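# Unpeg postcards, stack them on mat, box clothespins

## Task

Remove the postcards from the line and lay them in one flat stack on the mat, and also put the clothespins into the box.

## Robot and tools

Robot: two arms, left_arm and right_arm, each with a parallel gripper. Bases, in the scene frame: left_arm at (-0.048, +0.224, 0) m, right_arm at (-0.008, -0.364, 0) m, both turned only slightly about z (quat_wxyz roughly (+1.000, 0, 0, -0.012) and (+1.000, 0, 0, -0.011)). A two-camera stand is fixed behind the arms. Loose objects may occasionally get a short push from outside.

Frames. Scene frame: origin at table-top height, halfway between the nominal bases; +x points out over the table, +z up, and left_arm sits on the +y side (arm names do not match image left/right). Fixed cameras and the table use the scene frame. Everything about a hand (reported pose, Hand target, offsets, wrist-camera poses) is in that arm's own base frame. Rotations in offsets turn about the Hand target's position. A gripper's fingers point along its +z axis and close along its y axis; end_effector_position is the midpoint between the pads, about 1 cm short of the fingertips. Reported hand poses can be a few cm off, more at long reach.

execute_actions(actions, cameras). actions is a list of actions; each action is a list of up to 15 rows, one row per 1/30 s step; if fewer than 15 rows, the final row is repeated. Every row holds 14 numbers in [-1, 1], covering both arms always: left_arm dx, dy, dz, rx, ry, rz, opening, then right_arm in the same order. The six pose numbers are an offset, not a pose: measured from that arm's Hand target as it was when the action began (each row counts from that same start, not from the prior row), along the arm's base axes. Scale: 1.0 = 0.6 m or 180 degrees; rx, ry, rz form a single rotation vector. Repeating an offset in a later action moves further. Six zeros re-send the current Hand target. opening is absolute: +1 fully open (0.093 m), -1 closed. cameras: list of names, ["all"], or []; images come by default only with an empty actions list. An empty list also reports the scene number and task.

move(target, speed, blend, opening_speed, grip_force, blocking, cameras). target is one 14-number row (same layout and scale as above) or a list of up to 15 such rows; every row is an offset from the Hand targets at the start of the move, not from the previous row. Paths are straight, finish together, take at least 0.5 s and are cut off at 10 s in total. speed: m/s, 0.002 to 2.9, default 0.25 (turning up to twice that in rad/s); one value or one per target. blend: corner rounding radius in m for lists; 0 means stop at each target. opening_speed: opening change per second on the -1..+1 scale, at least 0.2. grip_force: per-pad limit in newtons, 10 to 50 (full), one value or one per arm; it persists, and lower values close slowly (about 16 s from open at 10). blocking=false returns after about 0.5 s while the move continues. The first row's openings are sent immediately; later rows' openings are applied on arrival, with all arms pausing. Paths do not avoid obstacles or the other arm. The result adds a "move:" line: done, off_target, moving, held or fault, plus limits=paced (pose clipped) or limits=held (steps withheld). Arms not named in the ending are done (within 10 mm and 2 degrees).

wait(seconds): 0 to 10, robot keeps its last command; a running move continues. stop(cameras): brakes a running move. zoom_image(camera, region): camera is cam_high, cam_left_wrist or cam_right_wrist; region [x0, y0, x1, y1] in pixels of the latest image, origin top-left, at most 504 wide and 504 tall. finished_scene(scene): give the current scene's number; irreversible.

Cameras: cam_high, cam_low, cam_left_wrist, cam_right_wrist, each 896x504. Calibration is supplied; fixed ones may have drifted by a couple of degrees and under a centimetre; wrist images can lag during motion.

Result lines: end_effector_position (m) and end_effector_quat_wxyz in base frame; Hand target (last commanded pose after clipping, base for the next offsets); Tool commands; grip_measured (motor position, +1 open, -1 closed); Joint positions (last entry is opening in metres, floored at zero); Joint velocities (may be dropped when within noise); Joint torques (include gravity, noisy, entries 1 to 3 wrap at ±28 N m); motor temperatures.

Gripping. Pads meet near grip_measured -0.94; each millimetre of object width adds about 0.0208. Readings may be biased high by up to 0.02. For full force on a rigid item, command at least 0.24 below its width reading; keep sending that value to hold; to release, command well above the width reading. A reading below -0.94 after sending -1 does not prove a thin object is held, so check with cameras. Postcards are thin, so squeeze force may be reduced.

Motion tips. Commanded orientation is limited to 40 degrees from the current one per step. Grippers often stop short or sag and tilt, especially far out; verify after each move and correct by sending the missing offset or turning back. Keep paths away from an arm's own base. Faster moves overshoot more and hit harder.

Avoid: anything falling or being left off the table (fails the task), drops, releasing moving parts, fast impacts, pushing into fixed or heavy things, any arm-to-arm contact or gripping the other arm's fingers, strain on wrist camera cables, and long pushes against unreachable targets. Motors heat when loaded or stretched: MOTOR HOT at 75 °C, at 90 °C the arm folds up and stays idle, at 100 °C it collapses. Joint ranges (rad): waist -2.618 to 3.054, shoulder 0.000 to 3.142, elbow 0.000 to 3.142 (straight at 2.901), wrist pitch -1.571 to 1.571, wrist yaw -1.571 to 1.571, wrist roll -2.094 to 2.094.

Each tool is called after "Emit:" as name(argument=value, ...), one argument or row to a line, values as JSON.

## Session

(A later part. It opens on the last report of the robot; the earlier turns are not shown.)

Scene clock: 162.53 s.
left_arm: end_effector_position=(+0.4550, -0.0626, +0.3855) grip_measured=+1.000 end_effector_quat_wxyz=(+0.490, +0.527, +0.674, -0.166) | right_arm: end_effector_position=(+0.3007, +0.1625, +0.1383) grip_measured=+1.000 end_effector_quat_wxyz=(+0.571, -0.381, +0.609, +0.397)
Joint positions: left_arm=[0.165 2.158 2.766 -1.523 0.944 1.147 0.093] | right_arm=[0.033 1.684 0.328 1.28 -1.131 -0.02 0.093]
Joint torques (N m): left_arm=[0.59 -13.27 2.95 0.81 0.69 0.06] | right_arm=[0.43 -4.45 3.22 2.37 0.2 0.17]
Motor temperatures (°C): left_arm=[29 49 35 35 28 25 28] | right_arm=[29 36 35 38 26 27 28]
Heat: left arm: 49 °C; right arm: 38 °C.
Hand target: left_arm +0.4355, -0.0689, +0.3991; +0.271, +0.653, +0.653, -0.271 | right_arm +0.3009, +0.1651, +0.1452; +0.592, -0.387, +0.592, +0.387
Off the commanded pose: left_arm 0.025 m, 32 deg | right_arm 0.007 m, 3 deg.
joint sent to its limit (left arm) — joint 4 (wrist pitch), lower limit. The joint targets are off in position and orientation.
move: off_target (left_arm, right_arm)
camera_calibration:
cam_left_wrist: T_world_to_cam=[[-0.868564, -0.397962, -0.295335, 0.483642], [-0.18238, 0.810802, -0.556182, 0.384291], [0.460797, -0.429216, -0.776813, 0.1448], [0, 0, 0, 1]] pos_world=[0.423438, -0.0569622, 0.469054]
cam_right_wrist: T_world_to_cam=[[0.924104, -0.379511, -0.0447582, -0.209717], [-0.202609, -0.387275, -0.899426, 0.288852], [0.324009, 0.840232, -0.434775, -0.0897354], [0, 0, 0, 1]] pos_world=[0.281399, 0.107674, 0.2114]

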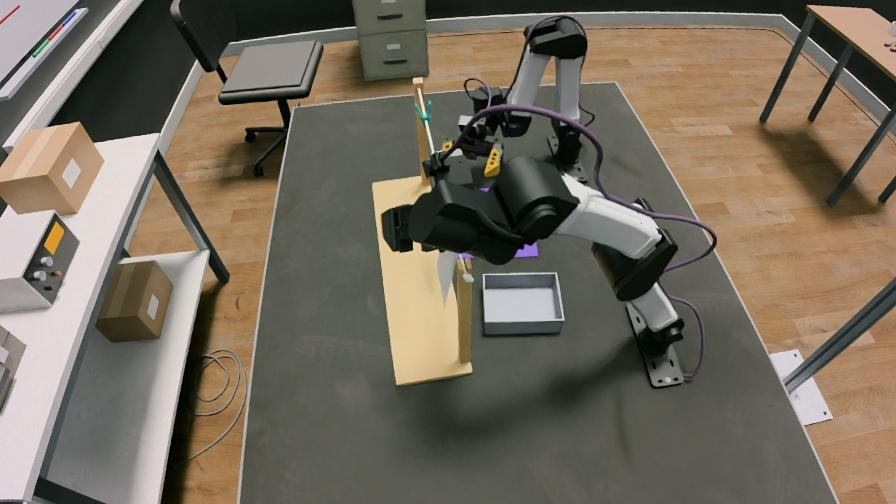

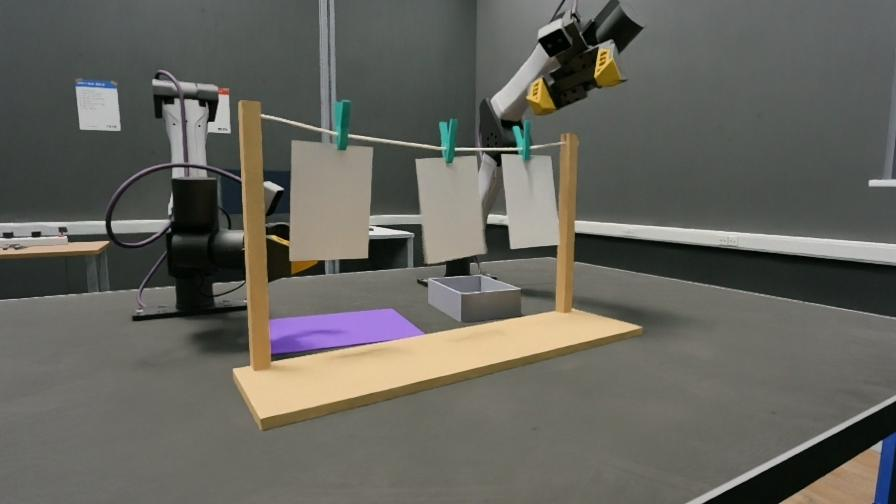

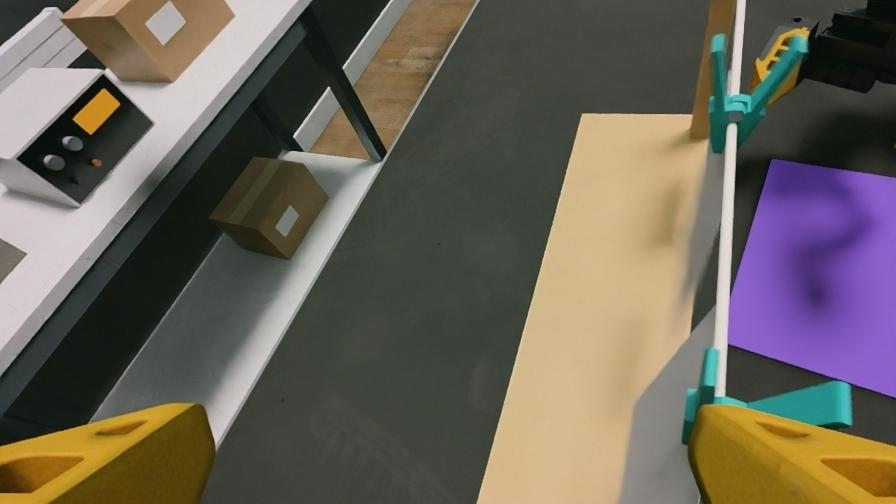

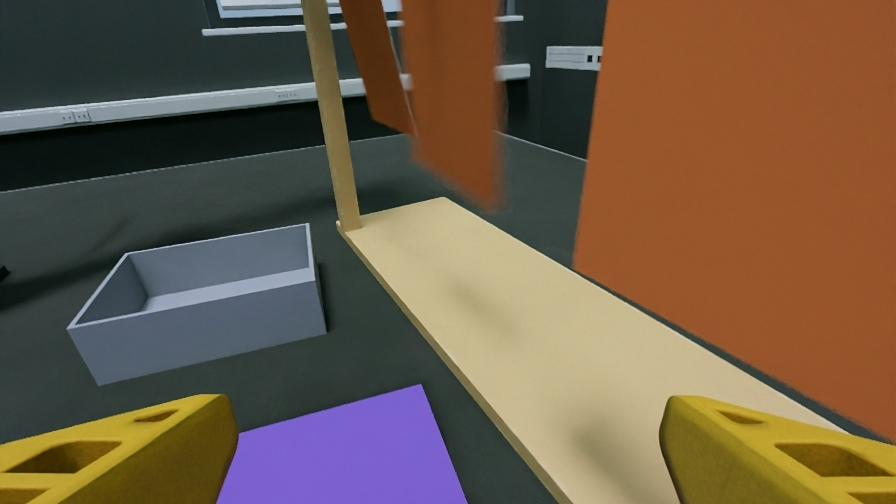

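Emit:
move(
  target=[0,0,0,0,0,0,1,0.1,0.18,0.015,0,0,0,1],
  speed=0.1,
  cameras=["cam_low","cam_right_wrist","cam_left_wrist"],
)

Scene clock: 166.33 s.
left_arm: end_effector_position=(+0.4550, -0.0626, +0.3855) grip_measured=+1.000 end_effector_quat_wxyz=(+0.490, +0.527, +0.674, -0.166) | right_arm: end_effector_position=(+0.3470, +0.2715, +0.1518) grip_measured=+1.000 end_effector_quat_wxyz=(+0.589, -0.399, +0.582, +0.394)
Joint positions: left_arm=[0.165 2.158 2.766 -1.523 0.944 1.147 0.093] | right_arm=[0.385 1.878 0.623 1.261 -0.806 -0.006 0.093]
Joint torques (N m): left_arm=[0.76 -13.41 2.96 0.8 0.7 0.07] | right_arm=[0.09 -6.65 7.58 1.34 0.27 0.16]
Heat: left arm: 50 °C; right arm: 39 °C.
Hand target: left_arm +0.4355, -0.0689, +0.3991; +0.271, +0.653, +0.653, -0.271 | right_arm +0.3609, +0.2731, +0.1542; +0.592, -0.387, +0.592, +0.387
Off the commanded pose: left_arm 0.025 m, 32 deg | right_arm 0.014 m, 2 deg.
joint sent to its limit (left arm) — joint 4 (wrist pitch), lower limit. The joint targets are off in position and orientation.
move: off_target (left_arm, right_arm)
camera_calibration:
cam_left_wrist: T_world_to_cam=[[-0.868564, -0.397962, -0.295335, 0.483642], [-0.18238, 0.810802, -0.556182, 0.384291], [0.460797, -0.429216, -0.776813, 0.1448], [0, 0, 0, 1]] pos_world=[0.423438, -0.0569622, 0.469054]
cam_right_wrist: T_world_to_cam=[[0.934595, -0.355413, 0.0146288, -0.229644], [-0.130873, -0.381804, -0.914931, 0.328528], [0.330763, 0.853175, -0.403346, -0.201045], [0, 0, 0, 1]] pos_world=[0.324118, 0.215342, 0.222849]
Images, in order (width x height): cam_low 896x504, cam_left_wrist 896x504, cam_right_wrist 896x504.

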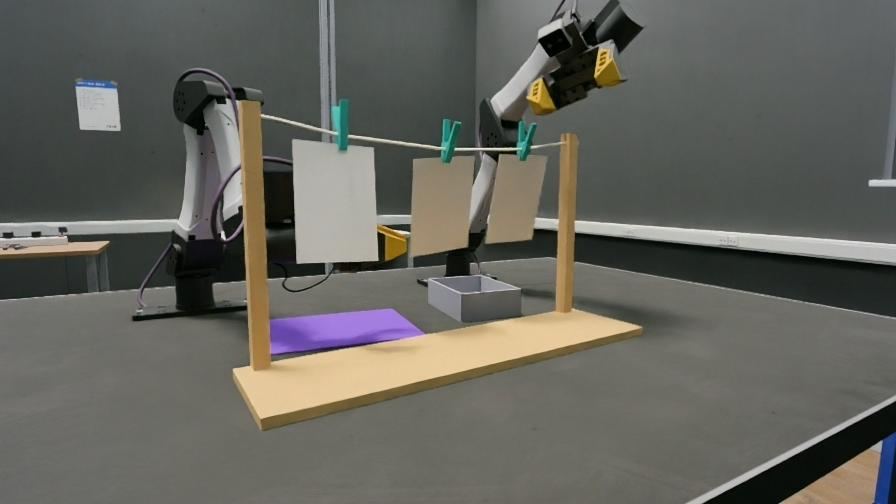

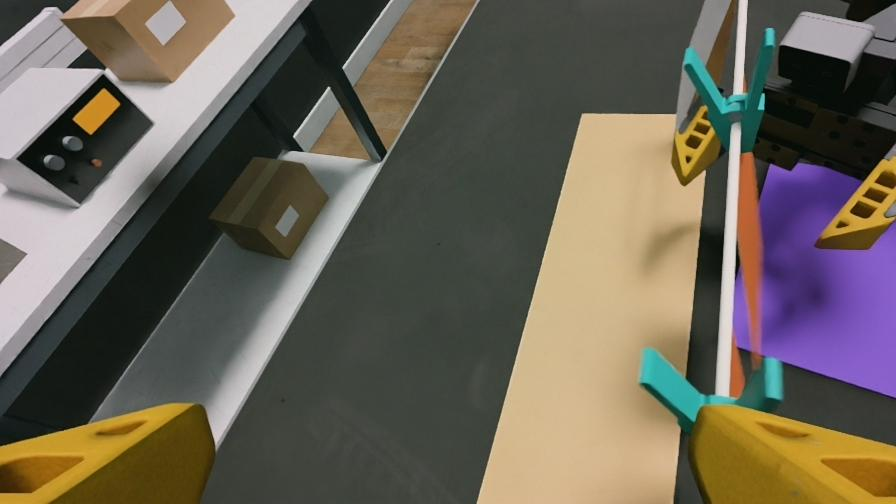

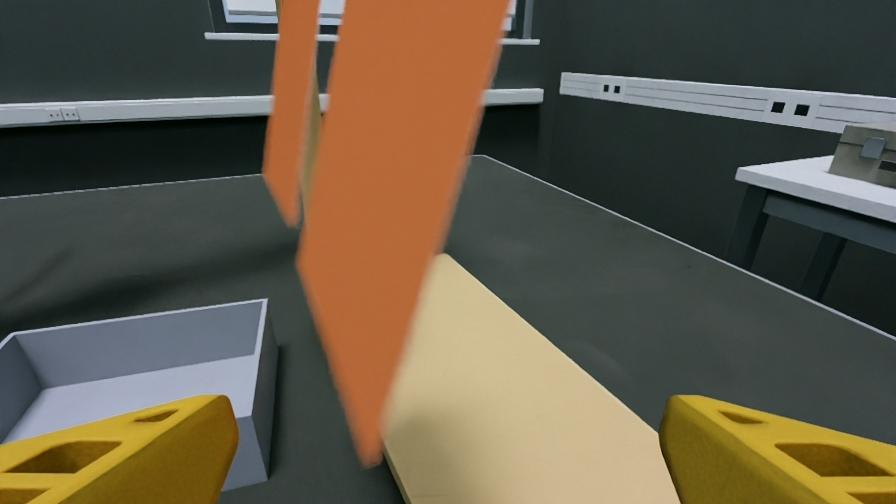

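Emit:
move(
  target=[0,0,0,0,0,0,1,0.01,0.085,-0.005,0,0,0,1],
  speed=0.1,
)

Emit:
move(
  target=[0,0,0,0,0,0,1,0,0,0,0,0,0,-1],
  opening_speed=1.5,
  cameras=["all"],
)

Scene clock: 192.70 s.
left_arm: end_effector_position=(+0.4550, -0.0626, +0.3855) grip_measured=+1.000 end_effector_quat_wxyz=(+0.490, +0.527, +0.674, -0.166) | right_arm: end_effector_position=(+0.3564, +0.3183, +0.1490) grip_measured=+1.000 end_effector_quat_wxyz=(+0.591, -0.396, +0.584, +0.392)
Joint positions: left_arm=[0.165 2.158 2.766 -1.523 0.944 1.147 0.093] | right_arm=[0.507 1.961 0.739 1.228 -0.674 -0.006 0.093]
Joint torques (N m): left_arm=[0.61 -13.31 2.91 0.8 0.7 0.05] | right_arm=[0.05 -7.46 7.88 1.39 0.27 0.16]
Heat: left arm: 52 °C; right arm: 39 °C.
Hand target: left_arm +0.4355, -0.0689, +0.3991; +0.271, +0.653, +0.653, -0.271 | right_arm +0.3669, +0.3241, +0.1512; +0.592, -0.387, +0.592, +0.387
Off the commanded pose: left_arm 0.025 m, 32 deg | right_arm 0.012 m, 1 deg.
joint sent to its limit (left arm) — joint 4 (wrist pitch), lower limit. The joint targets are off in position and orientation.
move: off_target (left_arm, right_arm)

Scene clock: 194.57 s.
left_arm: end_effector_position=(+0.4550, -0.0626, +0.3855) grip_measured=+1.000 end_effector_quat_wxyz=(+0.490, +0.527, +0.674, -0.166) | right_arm: end_effector_position=(+0.3560, +0.3197, +0.1501) grip_measured=-0.970 end_effector_quat_wxyz=(+0.591, -0.397, +0.582, +0.393)
Joint positions: left_arm=[0.165 2.158 2.766 -1.523 0.944 1.147 0.093] | right_arm=[0.51 1.961 0.742 1.228 -0.674 -0.006 0]
Joint torques (N m): left_arm=[0.62 -13.26 2.88 0.79 0.7 0.09] | right_arm=[0.09 -7.47 7.69 1.39 0.27 0.15]
Heat: left arm: 52 °C; right arm: 39 °C.
Hand target: left_arm +0.4355, -0.0689, +0.3991; +0.271, +0.653, +0.653, -0.271 | right_arm +0.3669, +0.3241, +0.1512; +0.592, -0.387, +0.592, +0.387
Off the commanded pose: left_arm 0.025 m, 32 deg | right_arm 0.012 m, 2 deg.
joint sent to its limit (left arm) — joint 4 (wrist pitch), lower limit. The joint targets are off in position and orientation.
move: off_target (left_arm, right_arm)
camera_calibration:
cam_left_wrist: T_world_to_cam=[[-0.868564, -0.397962, -0.295335, 0.483642], [-0.18238, 0.810802, -0.556182, 0.384291], [0.460797, -0.429216, -0.776813, 0.1448], [0, 0, 0, 1]] pos_world=[0.423438, -0.0569622, 0.469054]
cam_right_wrist: T_world_to_cam=[[0.932379, -0.361131, 0.0159457, -0.218477], [-0.131127, -0.378996, -0.916061, 0.3459], [0.336861, 0.852025, -0.400722, -0.248055], [0, 0, 0, 1]] pos_world=[0.33262, 0.263545, 0.220948]

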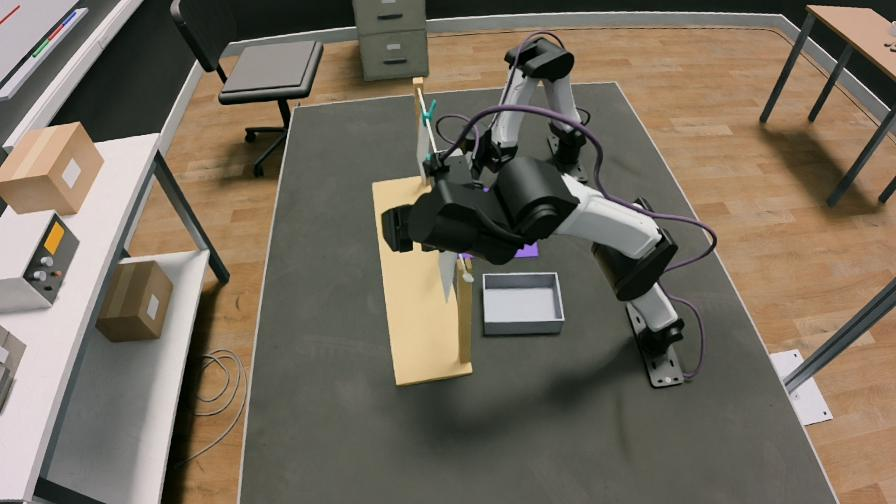

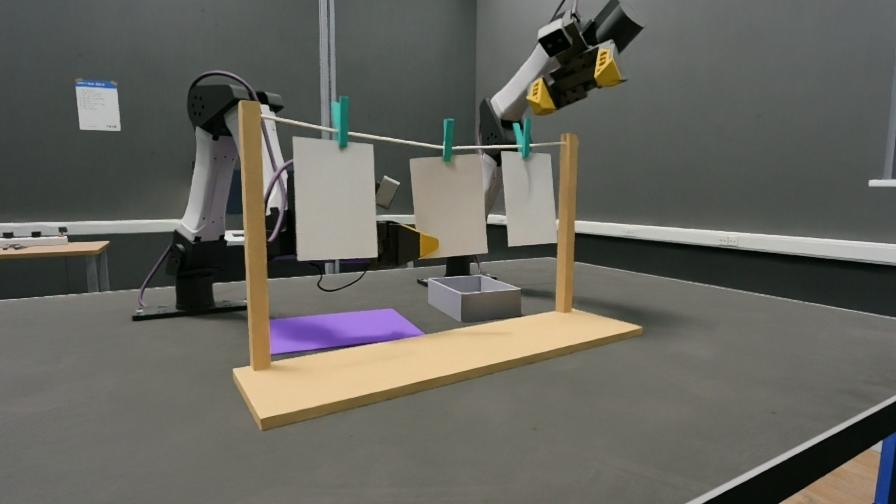

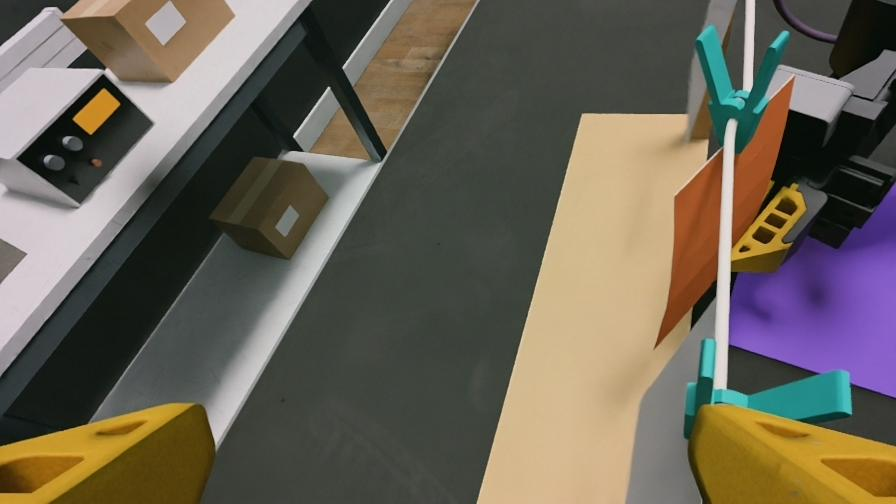

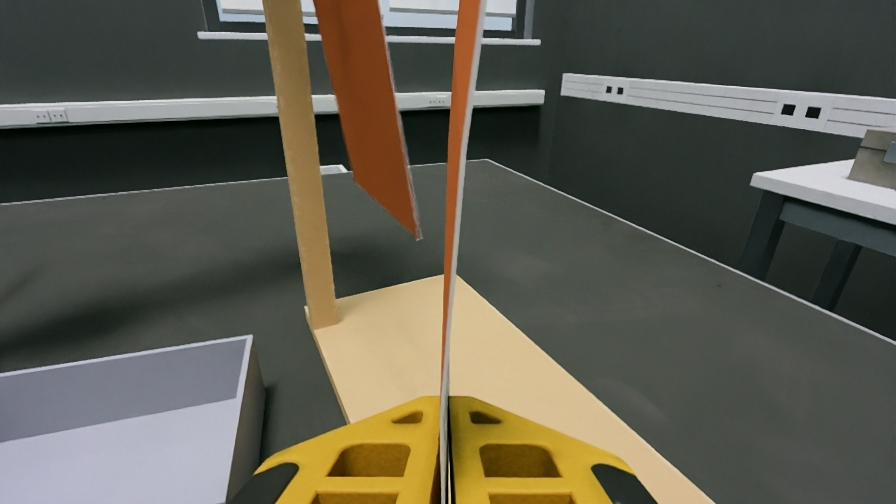

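Emit:
move(
  target=[
    [0.008,-0.16,-0.03,-0.083,0.015,-0.11,1,0,0,0,0,0,0,-1],
    [0.008,-0.218,-0.107,-0.083,0.015,-0.11,1,0,0,0,0,0,0,-1],
  ],
  blend=[0.02,0],
  speed=0.15,
  cameras=["cam_low","cam_left_wrist","cam_right_wrist"],
)

Scene clock: 205.33 s.
left_arm: end_effector_position=(+0.4374, -0.2046, +0.3487) grip_measured=+1.000 end_effector_quat_wxyz=(+0.466, +0.609, +0.534, -0.356) | right_arm: end_effector_position=(+0.3545, +0.3214, +0.1501) grip_measured=-0.970 end_effector_quat_wxyz=(+0.590, -0.398, +0.582, +0.394)
Joint positions: left_arm=[-0.105 2.316 2.76 -1.532 1.211 1.259 0.093] | right_arm=[0.515 1.961 0.742 1.228 -0.674 -0.006 0]
Joint torques (N m): left_arm=[0.4 -9.58 3.11 0.54 0.36 0.14] | right_arm=[-0.06 -7.49 7.68 1.39 0.26 0.16]
Heat: left arm: 51 °C; right arm: 38 °C.
Hand target: left_arm +0.4403, -0.1997, +0.3349; +0.287, +0.709, +0.497, -0.410 | right_arm +0.3669, +0.3241, +0.1512; +0.592, -0.387, +0.592, +0.387
Off the commanded pose: left_arm 0.015 m, 25 deg | right_arm 0.013 m, 2 deg.
joint sent to its limit (left arm) — joint 4 (wrist pitch), lower limit. The joint targets are off in position and orientation.
move: off_target (left_arm, right_arm)
camera_calibration:
cam_left_wrist: T_world_to_cam=[[-0.981846, -0.0149811, -0.189087, 0.491833], [0.125675, 0.695286, -0.70766, 0.370268], [0.142071, -0.718577, -0.680782, 0.110149], [0, 0, 0, 1]] pos_world=[0.420722, -0.170923, 0.430011]
cam_right_wrist: T_world_to_cam=[[0.934031, -0.356835, 0.0159825, -0.218474], [-0.129355, -0.379622, -0.916054, 0.345924], [0.332947, 0.853555, -0.400737, -0.248115], [0, 0, 0, 1]] pos_world=[0.331417, 0.265141, 0.220948]
Images, in order (width x height): cam_low 896x504, cam_left_wrist 896x504, cam_right_wrist 896x504.

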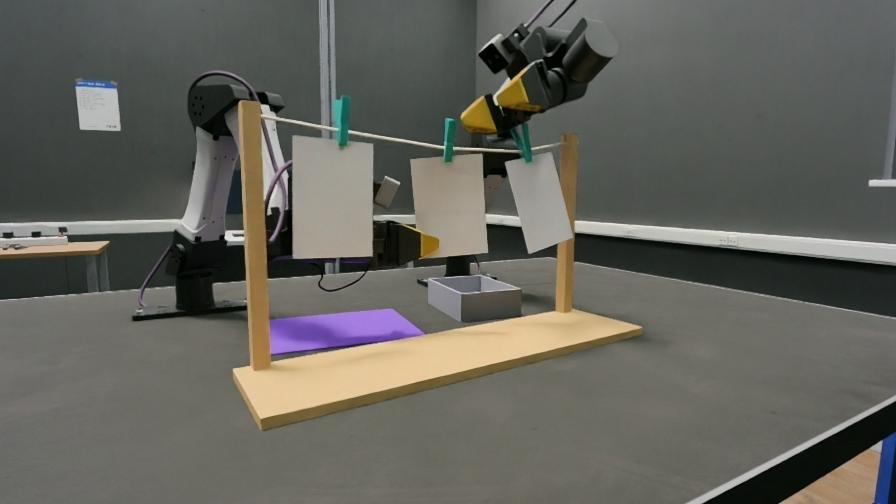

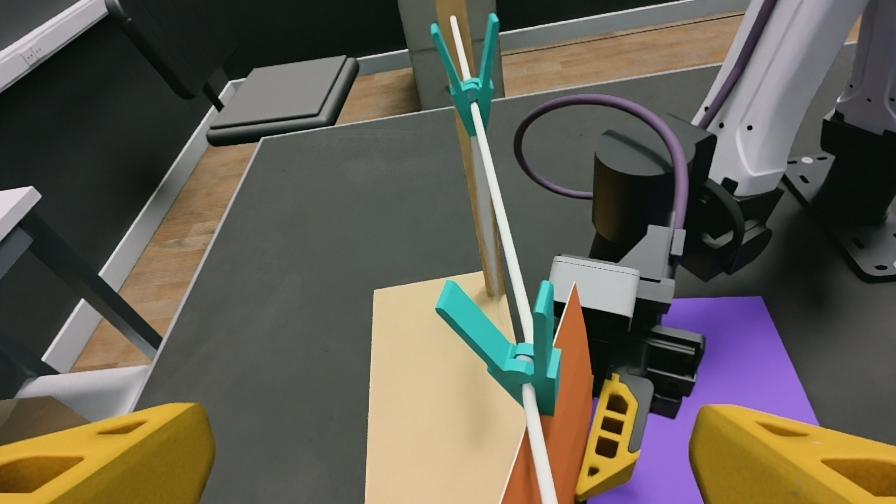

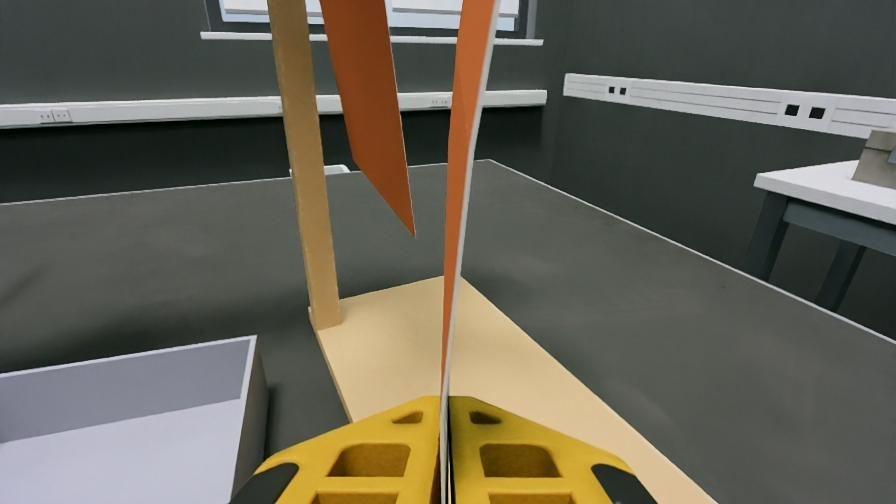

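Emit:
move(
  target=[
    [-0.007,0.01,0.06,0.094,-0.034,0,1,0,0,0,0,0,0,-1],
    [-0.017,-0.085,-0.06,0.094,-0.034,0,1,0,0,0,0,0,0,-1],
  ],
  speed=0.12,
  cameras=["cam_low","cam_left_wrist","cam_right_wrist"],
)

Scene clock: 213.87 s.
left_arm: end_effector_position=(+0.4292, -0.2538, +0.3153) grip_measured=+1.000 end_effector_quat_wxyz=(+0.400, +0.687, +0.555, -0.245) | right_arm: end_effector_position=(+0.3567, +0.3191, +0.1501) grip_measured=-0.970 end_effector_quat_wxyz=(+0.592, -0.396, +0.583, +0.392)
Joint positions: left_arm=[-0.274 2.329 2.818 -1.532 0.866 1.259 0.093] | right_arm=[0.509 1.961 0.742 1.228 -0.672 -0.006 0]
Joint torques (N m): left_arm=[-0.31 -9.54 3.36 0.75 0.13 0.08] | right_arm=[0.03 -7.47 7.68 1.39 0.25 0.15]
Heat: left arm: 50 °C; right arm: 38 °C.
Hand target: left_arm +0.4301, -0.2507, +0.2989; +0.206, +0.764, +0.536, -0.294 | right_arm +0.3669, +0.3241, +0.1512; +0.592, -0.387, +0.592, +0.387
Off the commanded pose: left_arm 0.017 m, 25 deg | right_arm 0.011 m, 2 deg.
elbow stopped short (left arm): the move would have taken joint 3 (elbow) straighter than the controller allows.
joint sent to its limit (left arm) — joint 4 (wrist pitch), lower limit. The joint targets are off in position and orientation.
move: off_target (left_arm, right_arm)
camera_calibration:
cam_left_wrist: T_world_to_cam=[[-0.957696, 0.053746, -0.28272, 0.51321], [0.185964, 0.865323, -0.465439, 0.322681], [0.219629, -0.498324, -0.838711, 0.125601], [0, 0, 0, 1]] pos_world=[0.403907, -0.244217, 0.400626]
cam_right_wrist: T_world_to_cam=[[0.931258, -0.364012, 0.0159586, -0.218089], [-0.132295, -0.378613, -0.916051, 0.346077], [0.339495, 0.850968, -0.400744, -0.248429], [0, 0, 0, 1]] pos_world=[0.333221, 0.263048, 0.220948]
Images, in order (width x height): cam_low 896x504, cam_left_wrist 896x504, cam_right_wrist 896x504.

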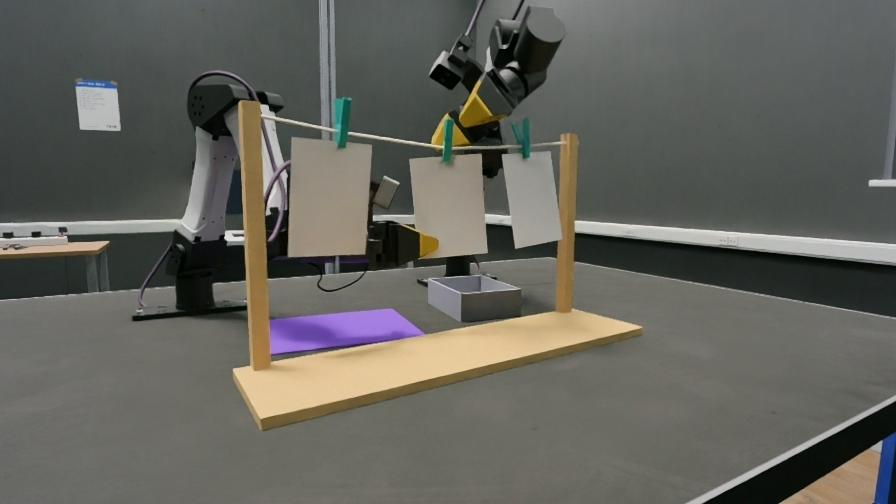

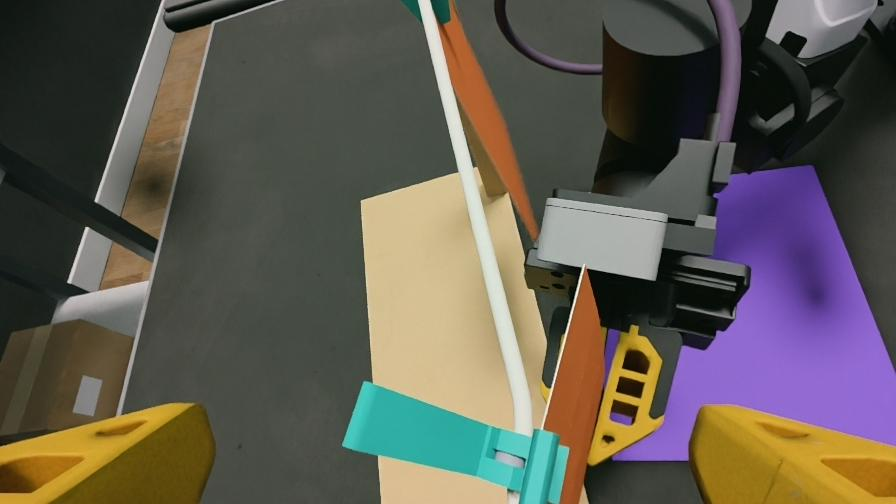

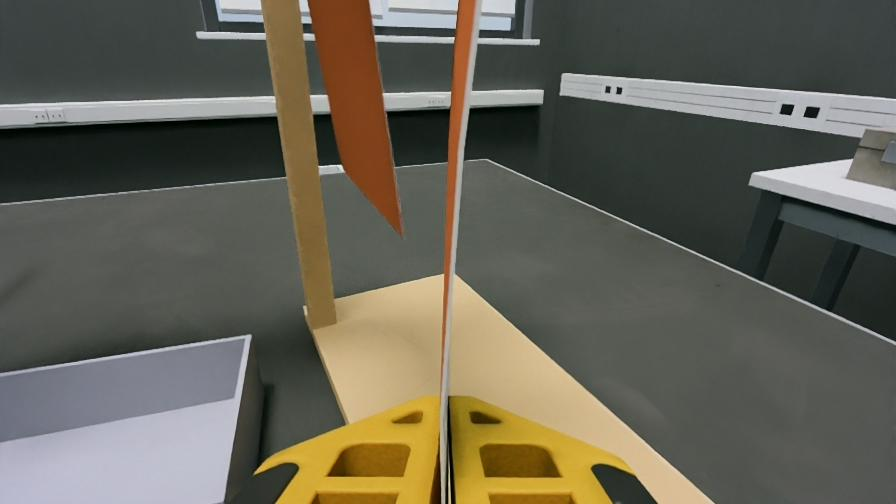

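Emit:
move(
  target=[0,-0.006,-0.044,0,0,0,1,0,0,0,0,0,0,-1],
  speed=0.08,
  cameras=["cam_low","cam_left_wrist"],
)

Emit:
zoom_image(
  camera="cam_low",
  region=[380, 60, 580, 200],
)

Scene clock: 218.60 s.
left_arm: end_effector_position=(+0.4328, -0.2518, +0.2911) grip_measured=+1.000 end_effector_quat_wxyz=(+0.377, +0.698, +0.559, -0.242) | right_arm: end_effector_position=(+0.3567, +0.3191, +0.1501) grip_measured=-0.970 end_effector_quat_wxyz=(+0.592, -0.396, +0.583, +0.392)
Joint positions: left_arm=[-0.274 2.336 2.755 -1.532 0.84 1.31 0.093] | right_arm=[0.509 1.961 0.742 1.228 -0.672 -0.006 0]
Joint torques (N m): left_arm=[-0.43 -9.28 3.3 0.65 0.11 0.08] | right_arm=[0.03 -7.47 7.71 1.39 0.26 0.15]
Heat: left arm: 49 °C; right arm: 38 °C.
Hand target: left_arm +0.4301, -0.2543, +0.2725; +0.206, +0.764, +0.536, -0.294 | right_arm +0.3669, +0.3241, +0.1512; +0.592, -0.387, +0.592, +0.387
Off the commanded pose: left_arm 0.019 m, 22 deg | right_arm 0.011 m, 2 deg.
joint sent to its limit (left arm) — joint 4 (wrist pitch), lower limit. The joint targets are off in position and orientation.
move: off_target (left_arm, right_arm)
camera_calibration:
cam_left_wrist: T_world_to_cam=[[-0.962181, 0.0825727, -0.259596, 0.512209], [0.191538, 0.882686, -0.429161, 0.300457], [0.193704, -0.462653, -0.865119, 0.133411], [0, 0, 0, 1]] pos_world=[0.409446, -0.245781, 0.377328]
Images, in order (width x height): cam_low 896x504, cam_left_wrist 896x504.

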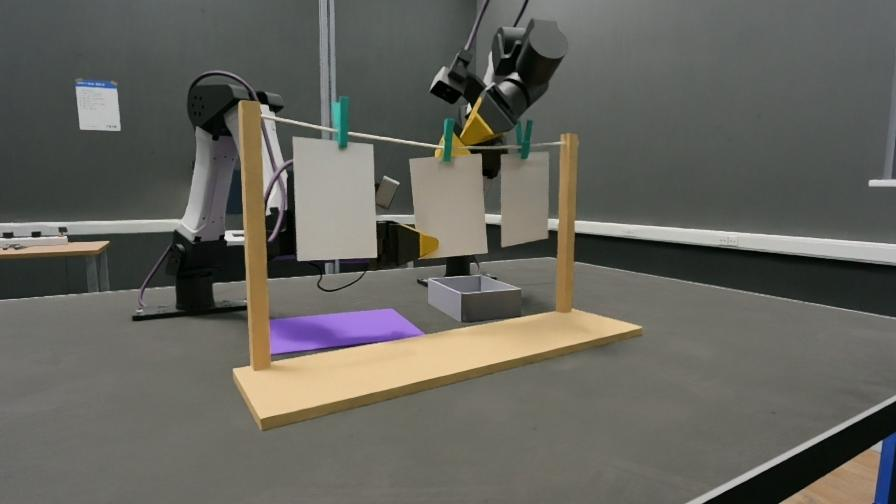

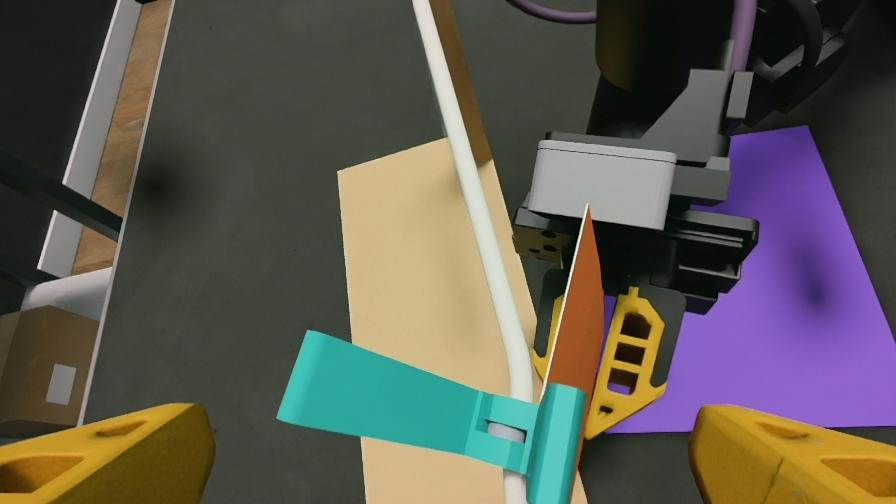

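Scaled by 2.520.

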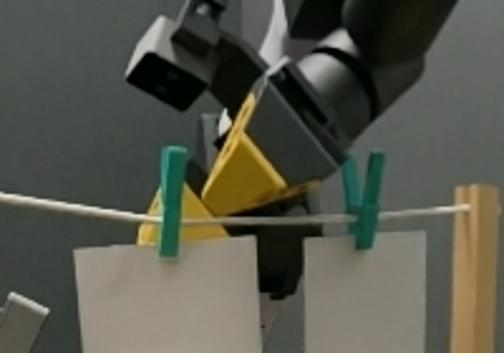

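Emit:
move(
  target=[0,-0.02,-0.008,0,0,0,1,0,0,0,0,0,0,-1],
  speed=0.08,
)

Emit:
move(
  target=[0,0,0,0,0,0,-0.3,0,0,0,0,0,0,-1],
  opening_speed=1,
  cameras=["cam_low","cam_left_wrist"],
)

Emit:
zoom_image(
  camera="cam_low",
  region=[380, 60, 580, 200],
)

Scene clock: 223.43 s.
left_arm: end_effector_position=(+0.4322, -0.2620, +0.2781) grip_measured=+1.000 end_effector_quat_wxyz=(+0.364, +0.702, +0.558, -0.251) | right_arm: end_effector_position=(+0.3533, +0.3229, +0.1501) grip_measured=-0.970 end_effector_quat_wxyz=(+0.590, -0.399, +0.581, +0.395)
Joint positions: left_arm=[-0.295 2.364 2.757 -1.532 0.835 1.31 0.093] | right_arm=[0.52 1.961 0.742 1.228 -0.672 -0.006 0]
Joint torques (N m): left_arm=[-0.75 -9.11 6.39 0.61 0.05 -0.11] | right_arm=[0.02 -7.5 7.68 1.39 0.26 0.16]
Heat: left arm: 49 °C; right arm: 38 °C.
Hand target: left_arm +0.4301, -0.2663, +0.2677; +0.206, +0.764, +0.536, -0.294 | right_arm +0.3669, +0.3241, +0.1512; +0.592, -0.387, +0.592, +0.387
Off the commanded pose: left_arm 0.012 m, 20 deg | right_arm 0.014 m, 2 deg.
joint sent to its limit (left arm) — joint 4 (wrist pitch), lower limit. The joint targets are off in position and orientation.
move: off_target (left_arm, right_arm)

Scene clock: 225.30 s.
left_arm: end_effector_position=(+0.4297, -0.2651, +0.2779) grip_measured=-0.298 end_effector_quat_wxyz=(+0.362, +0.704, +0.556, -0.253) | right_arm: end_effector_position=(+0.3553, +0.3207, +0.1495) grip_measured=-0.970 end_effector_quat_wxyz=(+0.589, -0.397, +0.584, +0.394)
Joint positions: left_arm=[-0.303 2.364 2.757 -1.535 0.835 1.31 0.031] | right_arm=[0.513 1.961 0.742 1.225 -0.672 -0.005 0]
Joint torques (N m): left_arm=[-0.39 -9.07 6.35 0.61 0.08 -0.11] | right_arm=[0.02 -7.47 7.72 1.43 0.26 0.15]
Heat: left arm: 49 °C; right arm: 38 °C.
Hand target: left_arm +0.4301, -0.2663, +0.2677; +0.206, +0.764, +0.536, -0.294 | right_arm +0.3669, +0.3241, +0.1512; +0.592, -0.387, +0.592, +0.387
Off the commanded pose: left_arm 0.010 m, 20 deg | right_arm 0.012 m, 2 deg.
joint sent to its limit (left arm) — joint 4 (wrist pitch), lower limit. The joint targets are off in position and orientation.
move: off_target (left_arm, right_arm)
camera_calibration:
cam_left_wrist: T_world_to_cam=[[-0.966139, 0.111722, -0.232581, 0.508887], [0.204031, 0.882577, -0.42359, 0.300269], [0.157947, -0.456701, -0.875487, 0.136253], [0, 0, 0, 1]] pos_world=[0.40887, -0.259637, 0.364836]
Images, in order (width x height): cam_low 896x504, cam_left_wrist 896x504.

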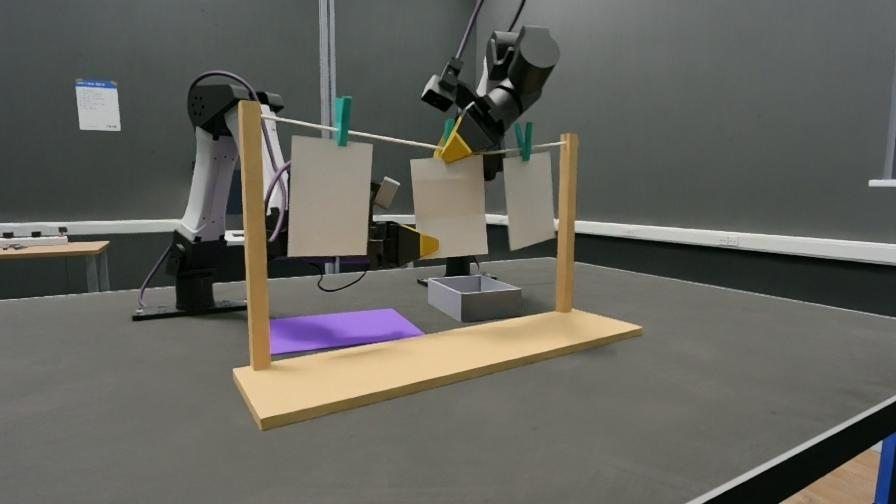

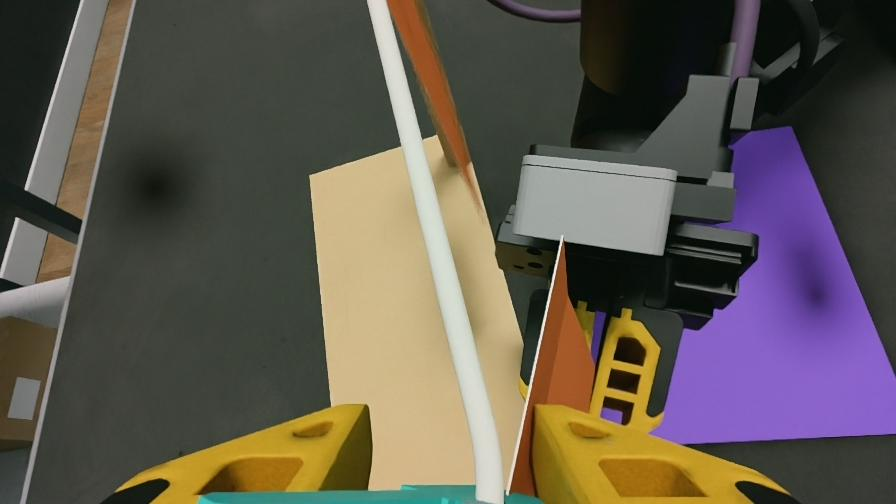

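Scaled by 2.520.

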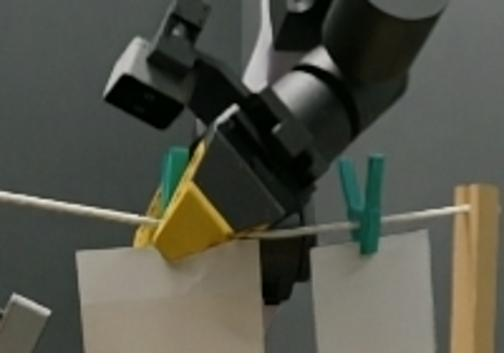

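Emit:
move(
  target=[0,0.004,0.042,0,0,0,-0.1,0,0,0,0,0,0,-1],
  speed=0.08,
  cameras=["cam_low","cam_left_wrist"],
)

Emit:
zoom_image(
  camera="cam_low",
  region=[380, 60, 580, 200],
)

Scene clock: 228.87 s.
left_arm: end_effector_position=(+0.4281, -0.2691, +0.2933) grip_measured=-0.101 end_effector_quat_wxyz=(+0.375, +0.698, +0.557, -0.249) | right_arm: end_effector_position=(+0.3567, +0.3191, +0.1495) grip_measured=-0.970 end_effector_quat_wxyz=(+0.590, -0.395, +0.584, +0.392)
Joint positions: left_arm=[-0.312 2.364 2.812 -1.535 0.834 1.265 0.04] | right_arm=[0.509 1.961 0.742 1.225 -0.672 -0.005 0]
Joint torques (N m): left_arm=[0.36 -9.95 7.06 0.68 0.25 -0.16] | right_arm=[0.01 -7.5 7.71 1.43 0.26 0.15]
Heat: left arm: 49 °C; right arm: 38 °C.
Hand target: left_arm +0.4301, -0.2639, +0.2929; +0.206, +0.764, +0.536, -0.294 | right_arm +0.3669, +0.3241, +0.1512; +0.592, -0.387, +0.592, +0.387
Off the commanded pose: left_arm 0.006 m, 22 deg | right_arm 0.012 m, 1 deg.
joint sent to its limit (left arm) — joint 4 (wrist pitch), lower limit. The joint targets are off in position and orientation.
move: off_target (left_arm, right_arm)
camera_calibration:
cam_left_wrist: T_world_to_cam=[[-0.963697, 0.0897641, -0.251457, 0.509944], [0.195561, 0.878504, -0.435875, 0.316794], [0.18178, -0.469227, -0.864166, 0.131247], [0, 0, 0, 1]] pos_world=[0.40562, -0.262494, 0.37973]
Images, in order (width x height): cam_low 896x504, cam_left_wrist 896x504.

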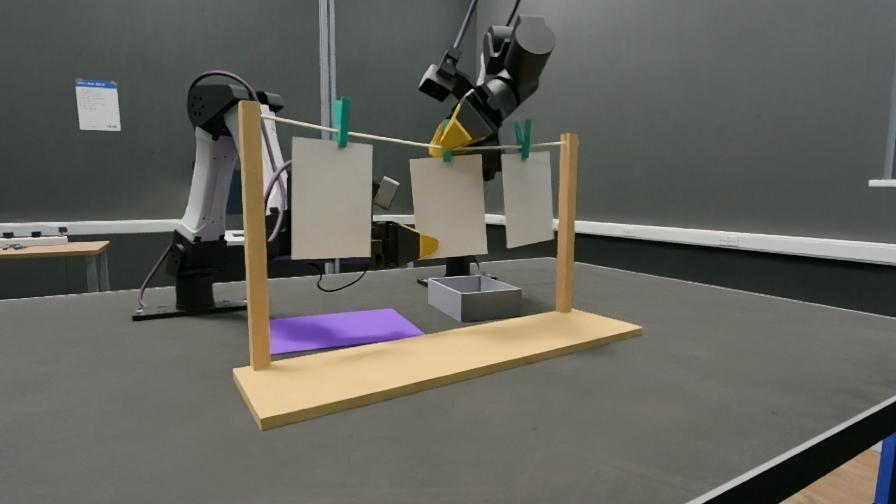

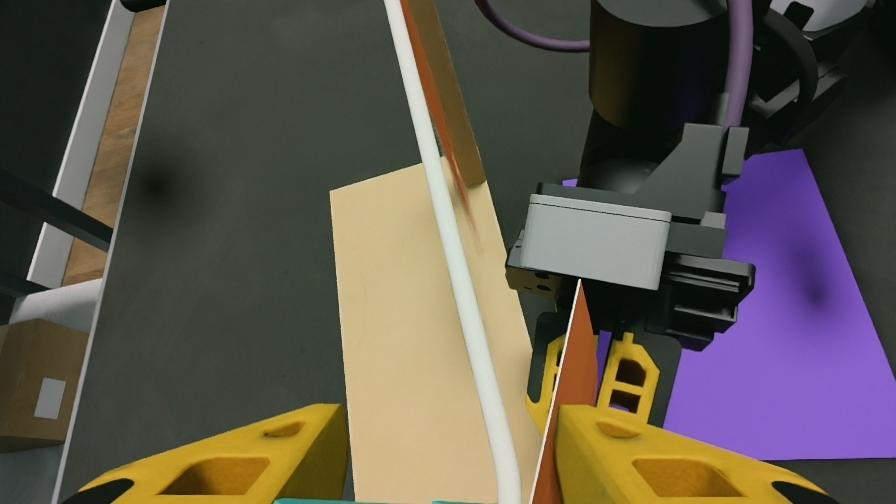

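Scaled by 2.520.

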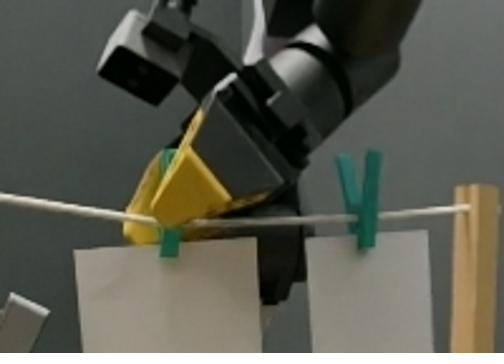

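Emit:
move(
  target=[0,0.012,0,0,0,0,-0.95,0,0,0,0,0,0,-1],
  opening_speed=0.8,
  cameras=["cam_low","cam_left_wrist","cam_right_wrist"],
)

Emit:
zoom_image(
  camera="cam_low",
  region=[380, 60, 580, 200],
)

Scene clock: 231.67 s.
left_arm: end_effector_position=(+0.4278, -0.2667, +0.2925) grip_measured=-0.650 end_effector_quat_wxyz=(+0.372, +0.696, +0.561, -0.251) | right_arm: end_effector_position=(+0.3610, +0.3180, +0.1516) grip_measured=-0.970 end_effector_quat_wxyz=(+0.596, -0.390, +0.586, +0.387)
Joint positions: left_arm=[-0.307 2.364 2.812 -1.544 0.834 1.264 0.014] | right_arm=[0.507 1.961 0.748 1.225 -0.655 -0.005 0]
Joint torques (N m): left_arm=[1.33 -11.7 4.51 0.75 0.29 0.01] | right_arm=[0.08 -7.51 7.23 1.44 0.2 0.13]
Heat: left arm: 49 °C; right arm: 39 °C.
Hand target: left_arm +0.4301, -0.2567, +0.2929; +0.206, +0.764, +0.536, -0.294 | right_arm +0.3669, +0.3241, +0.1512; +0.592, -0.387, +0.592, +0.387
Off the commanded pose: left_arm 0.010 m, 21 deg | right_arm 0.009 m, 1 deg.
joint sent to its limit (left arm) — joint 4 (wrist pitch), lower limit. The joint targets are off in position and orientation.
move: off_target (left_arm)
camera_calibration:
cam_left_wrist: T_world_to_cam=[[-0.966645, 0.0850535, -0.241584, 0.506383], [0.18632, 0.880722, -0.435446, 0.31874], [0.175733, -0.465933, -0.867193, 0.136077], [0, 0, 0, 1]] pos_world=[0.406192, -0.260388, 0.379133]
cam_right_wrist: T_world_to_cam=[[0.924394, -0.381093, 0.0162351, -0.214565], [-0.138103, -0.374057, -0.917065, 0.348457], [0.35556, 0.845488, -0.398406, -0.25274], [0, 0, 0, 1]] pos_world=[0.33633, 0.262262, 0.222348]
Images, in order (width x height): cam_low 896x504, cam_left_wrist 896x504, cam_right_wrist 896x504.

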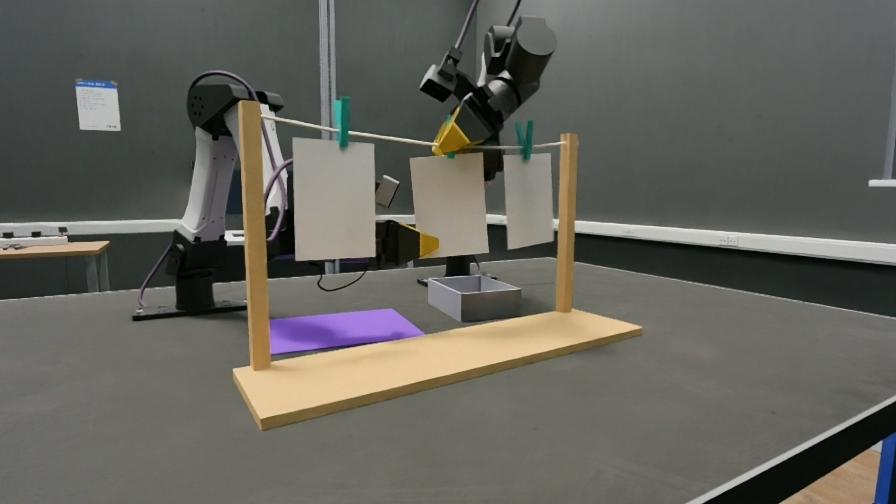

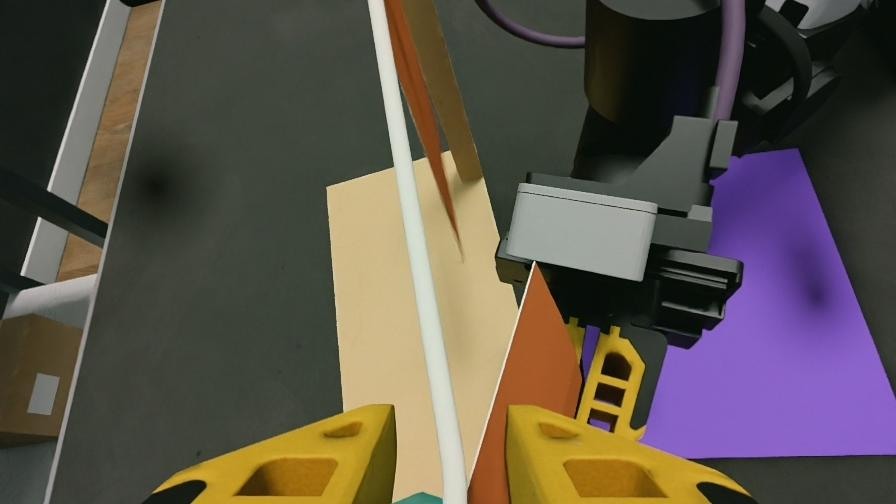

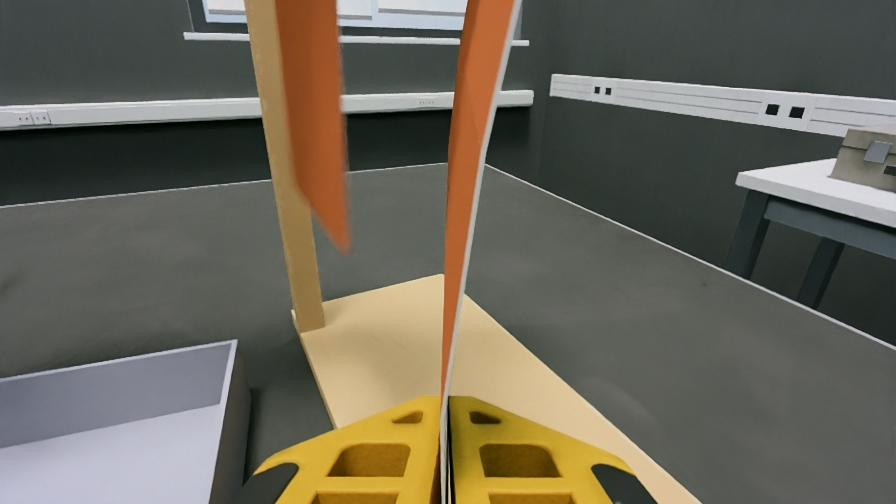

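Scaled by 2.520.

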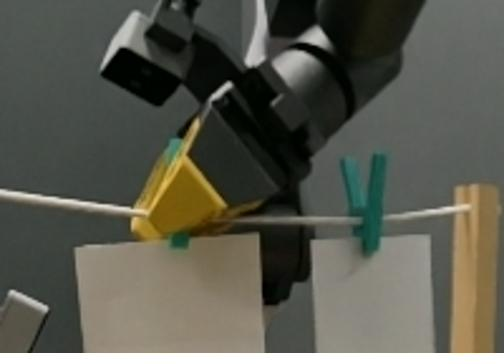

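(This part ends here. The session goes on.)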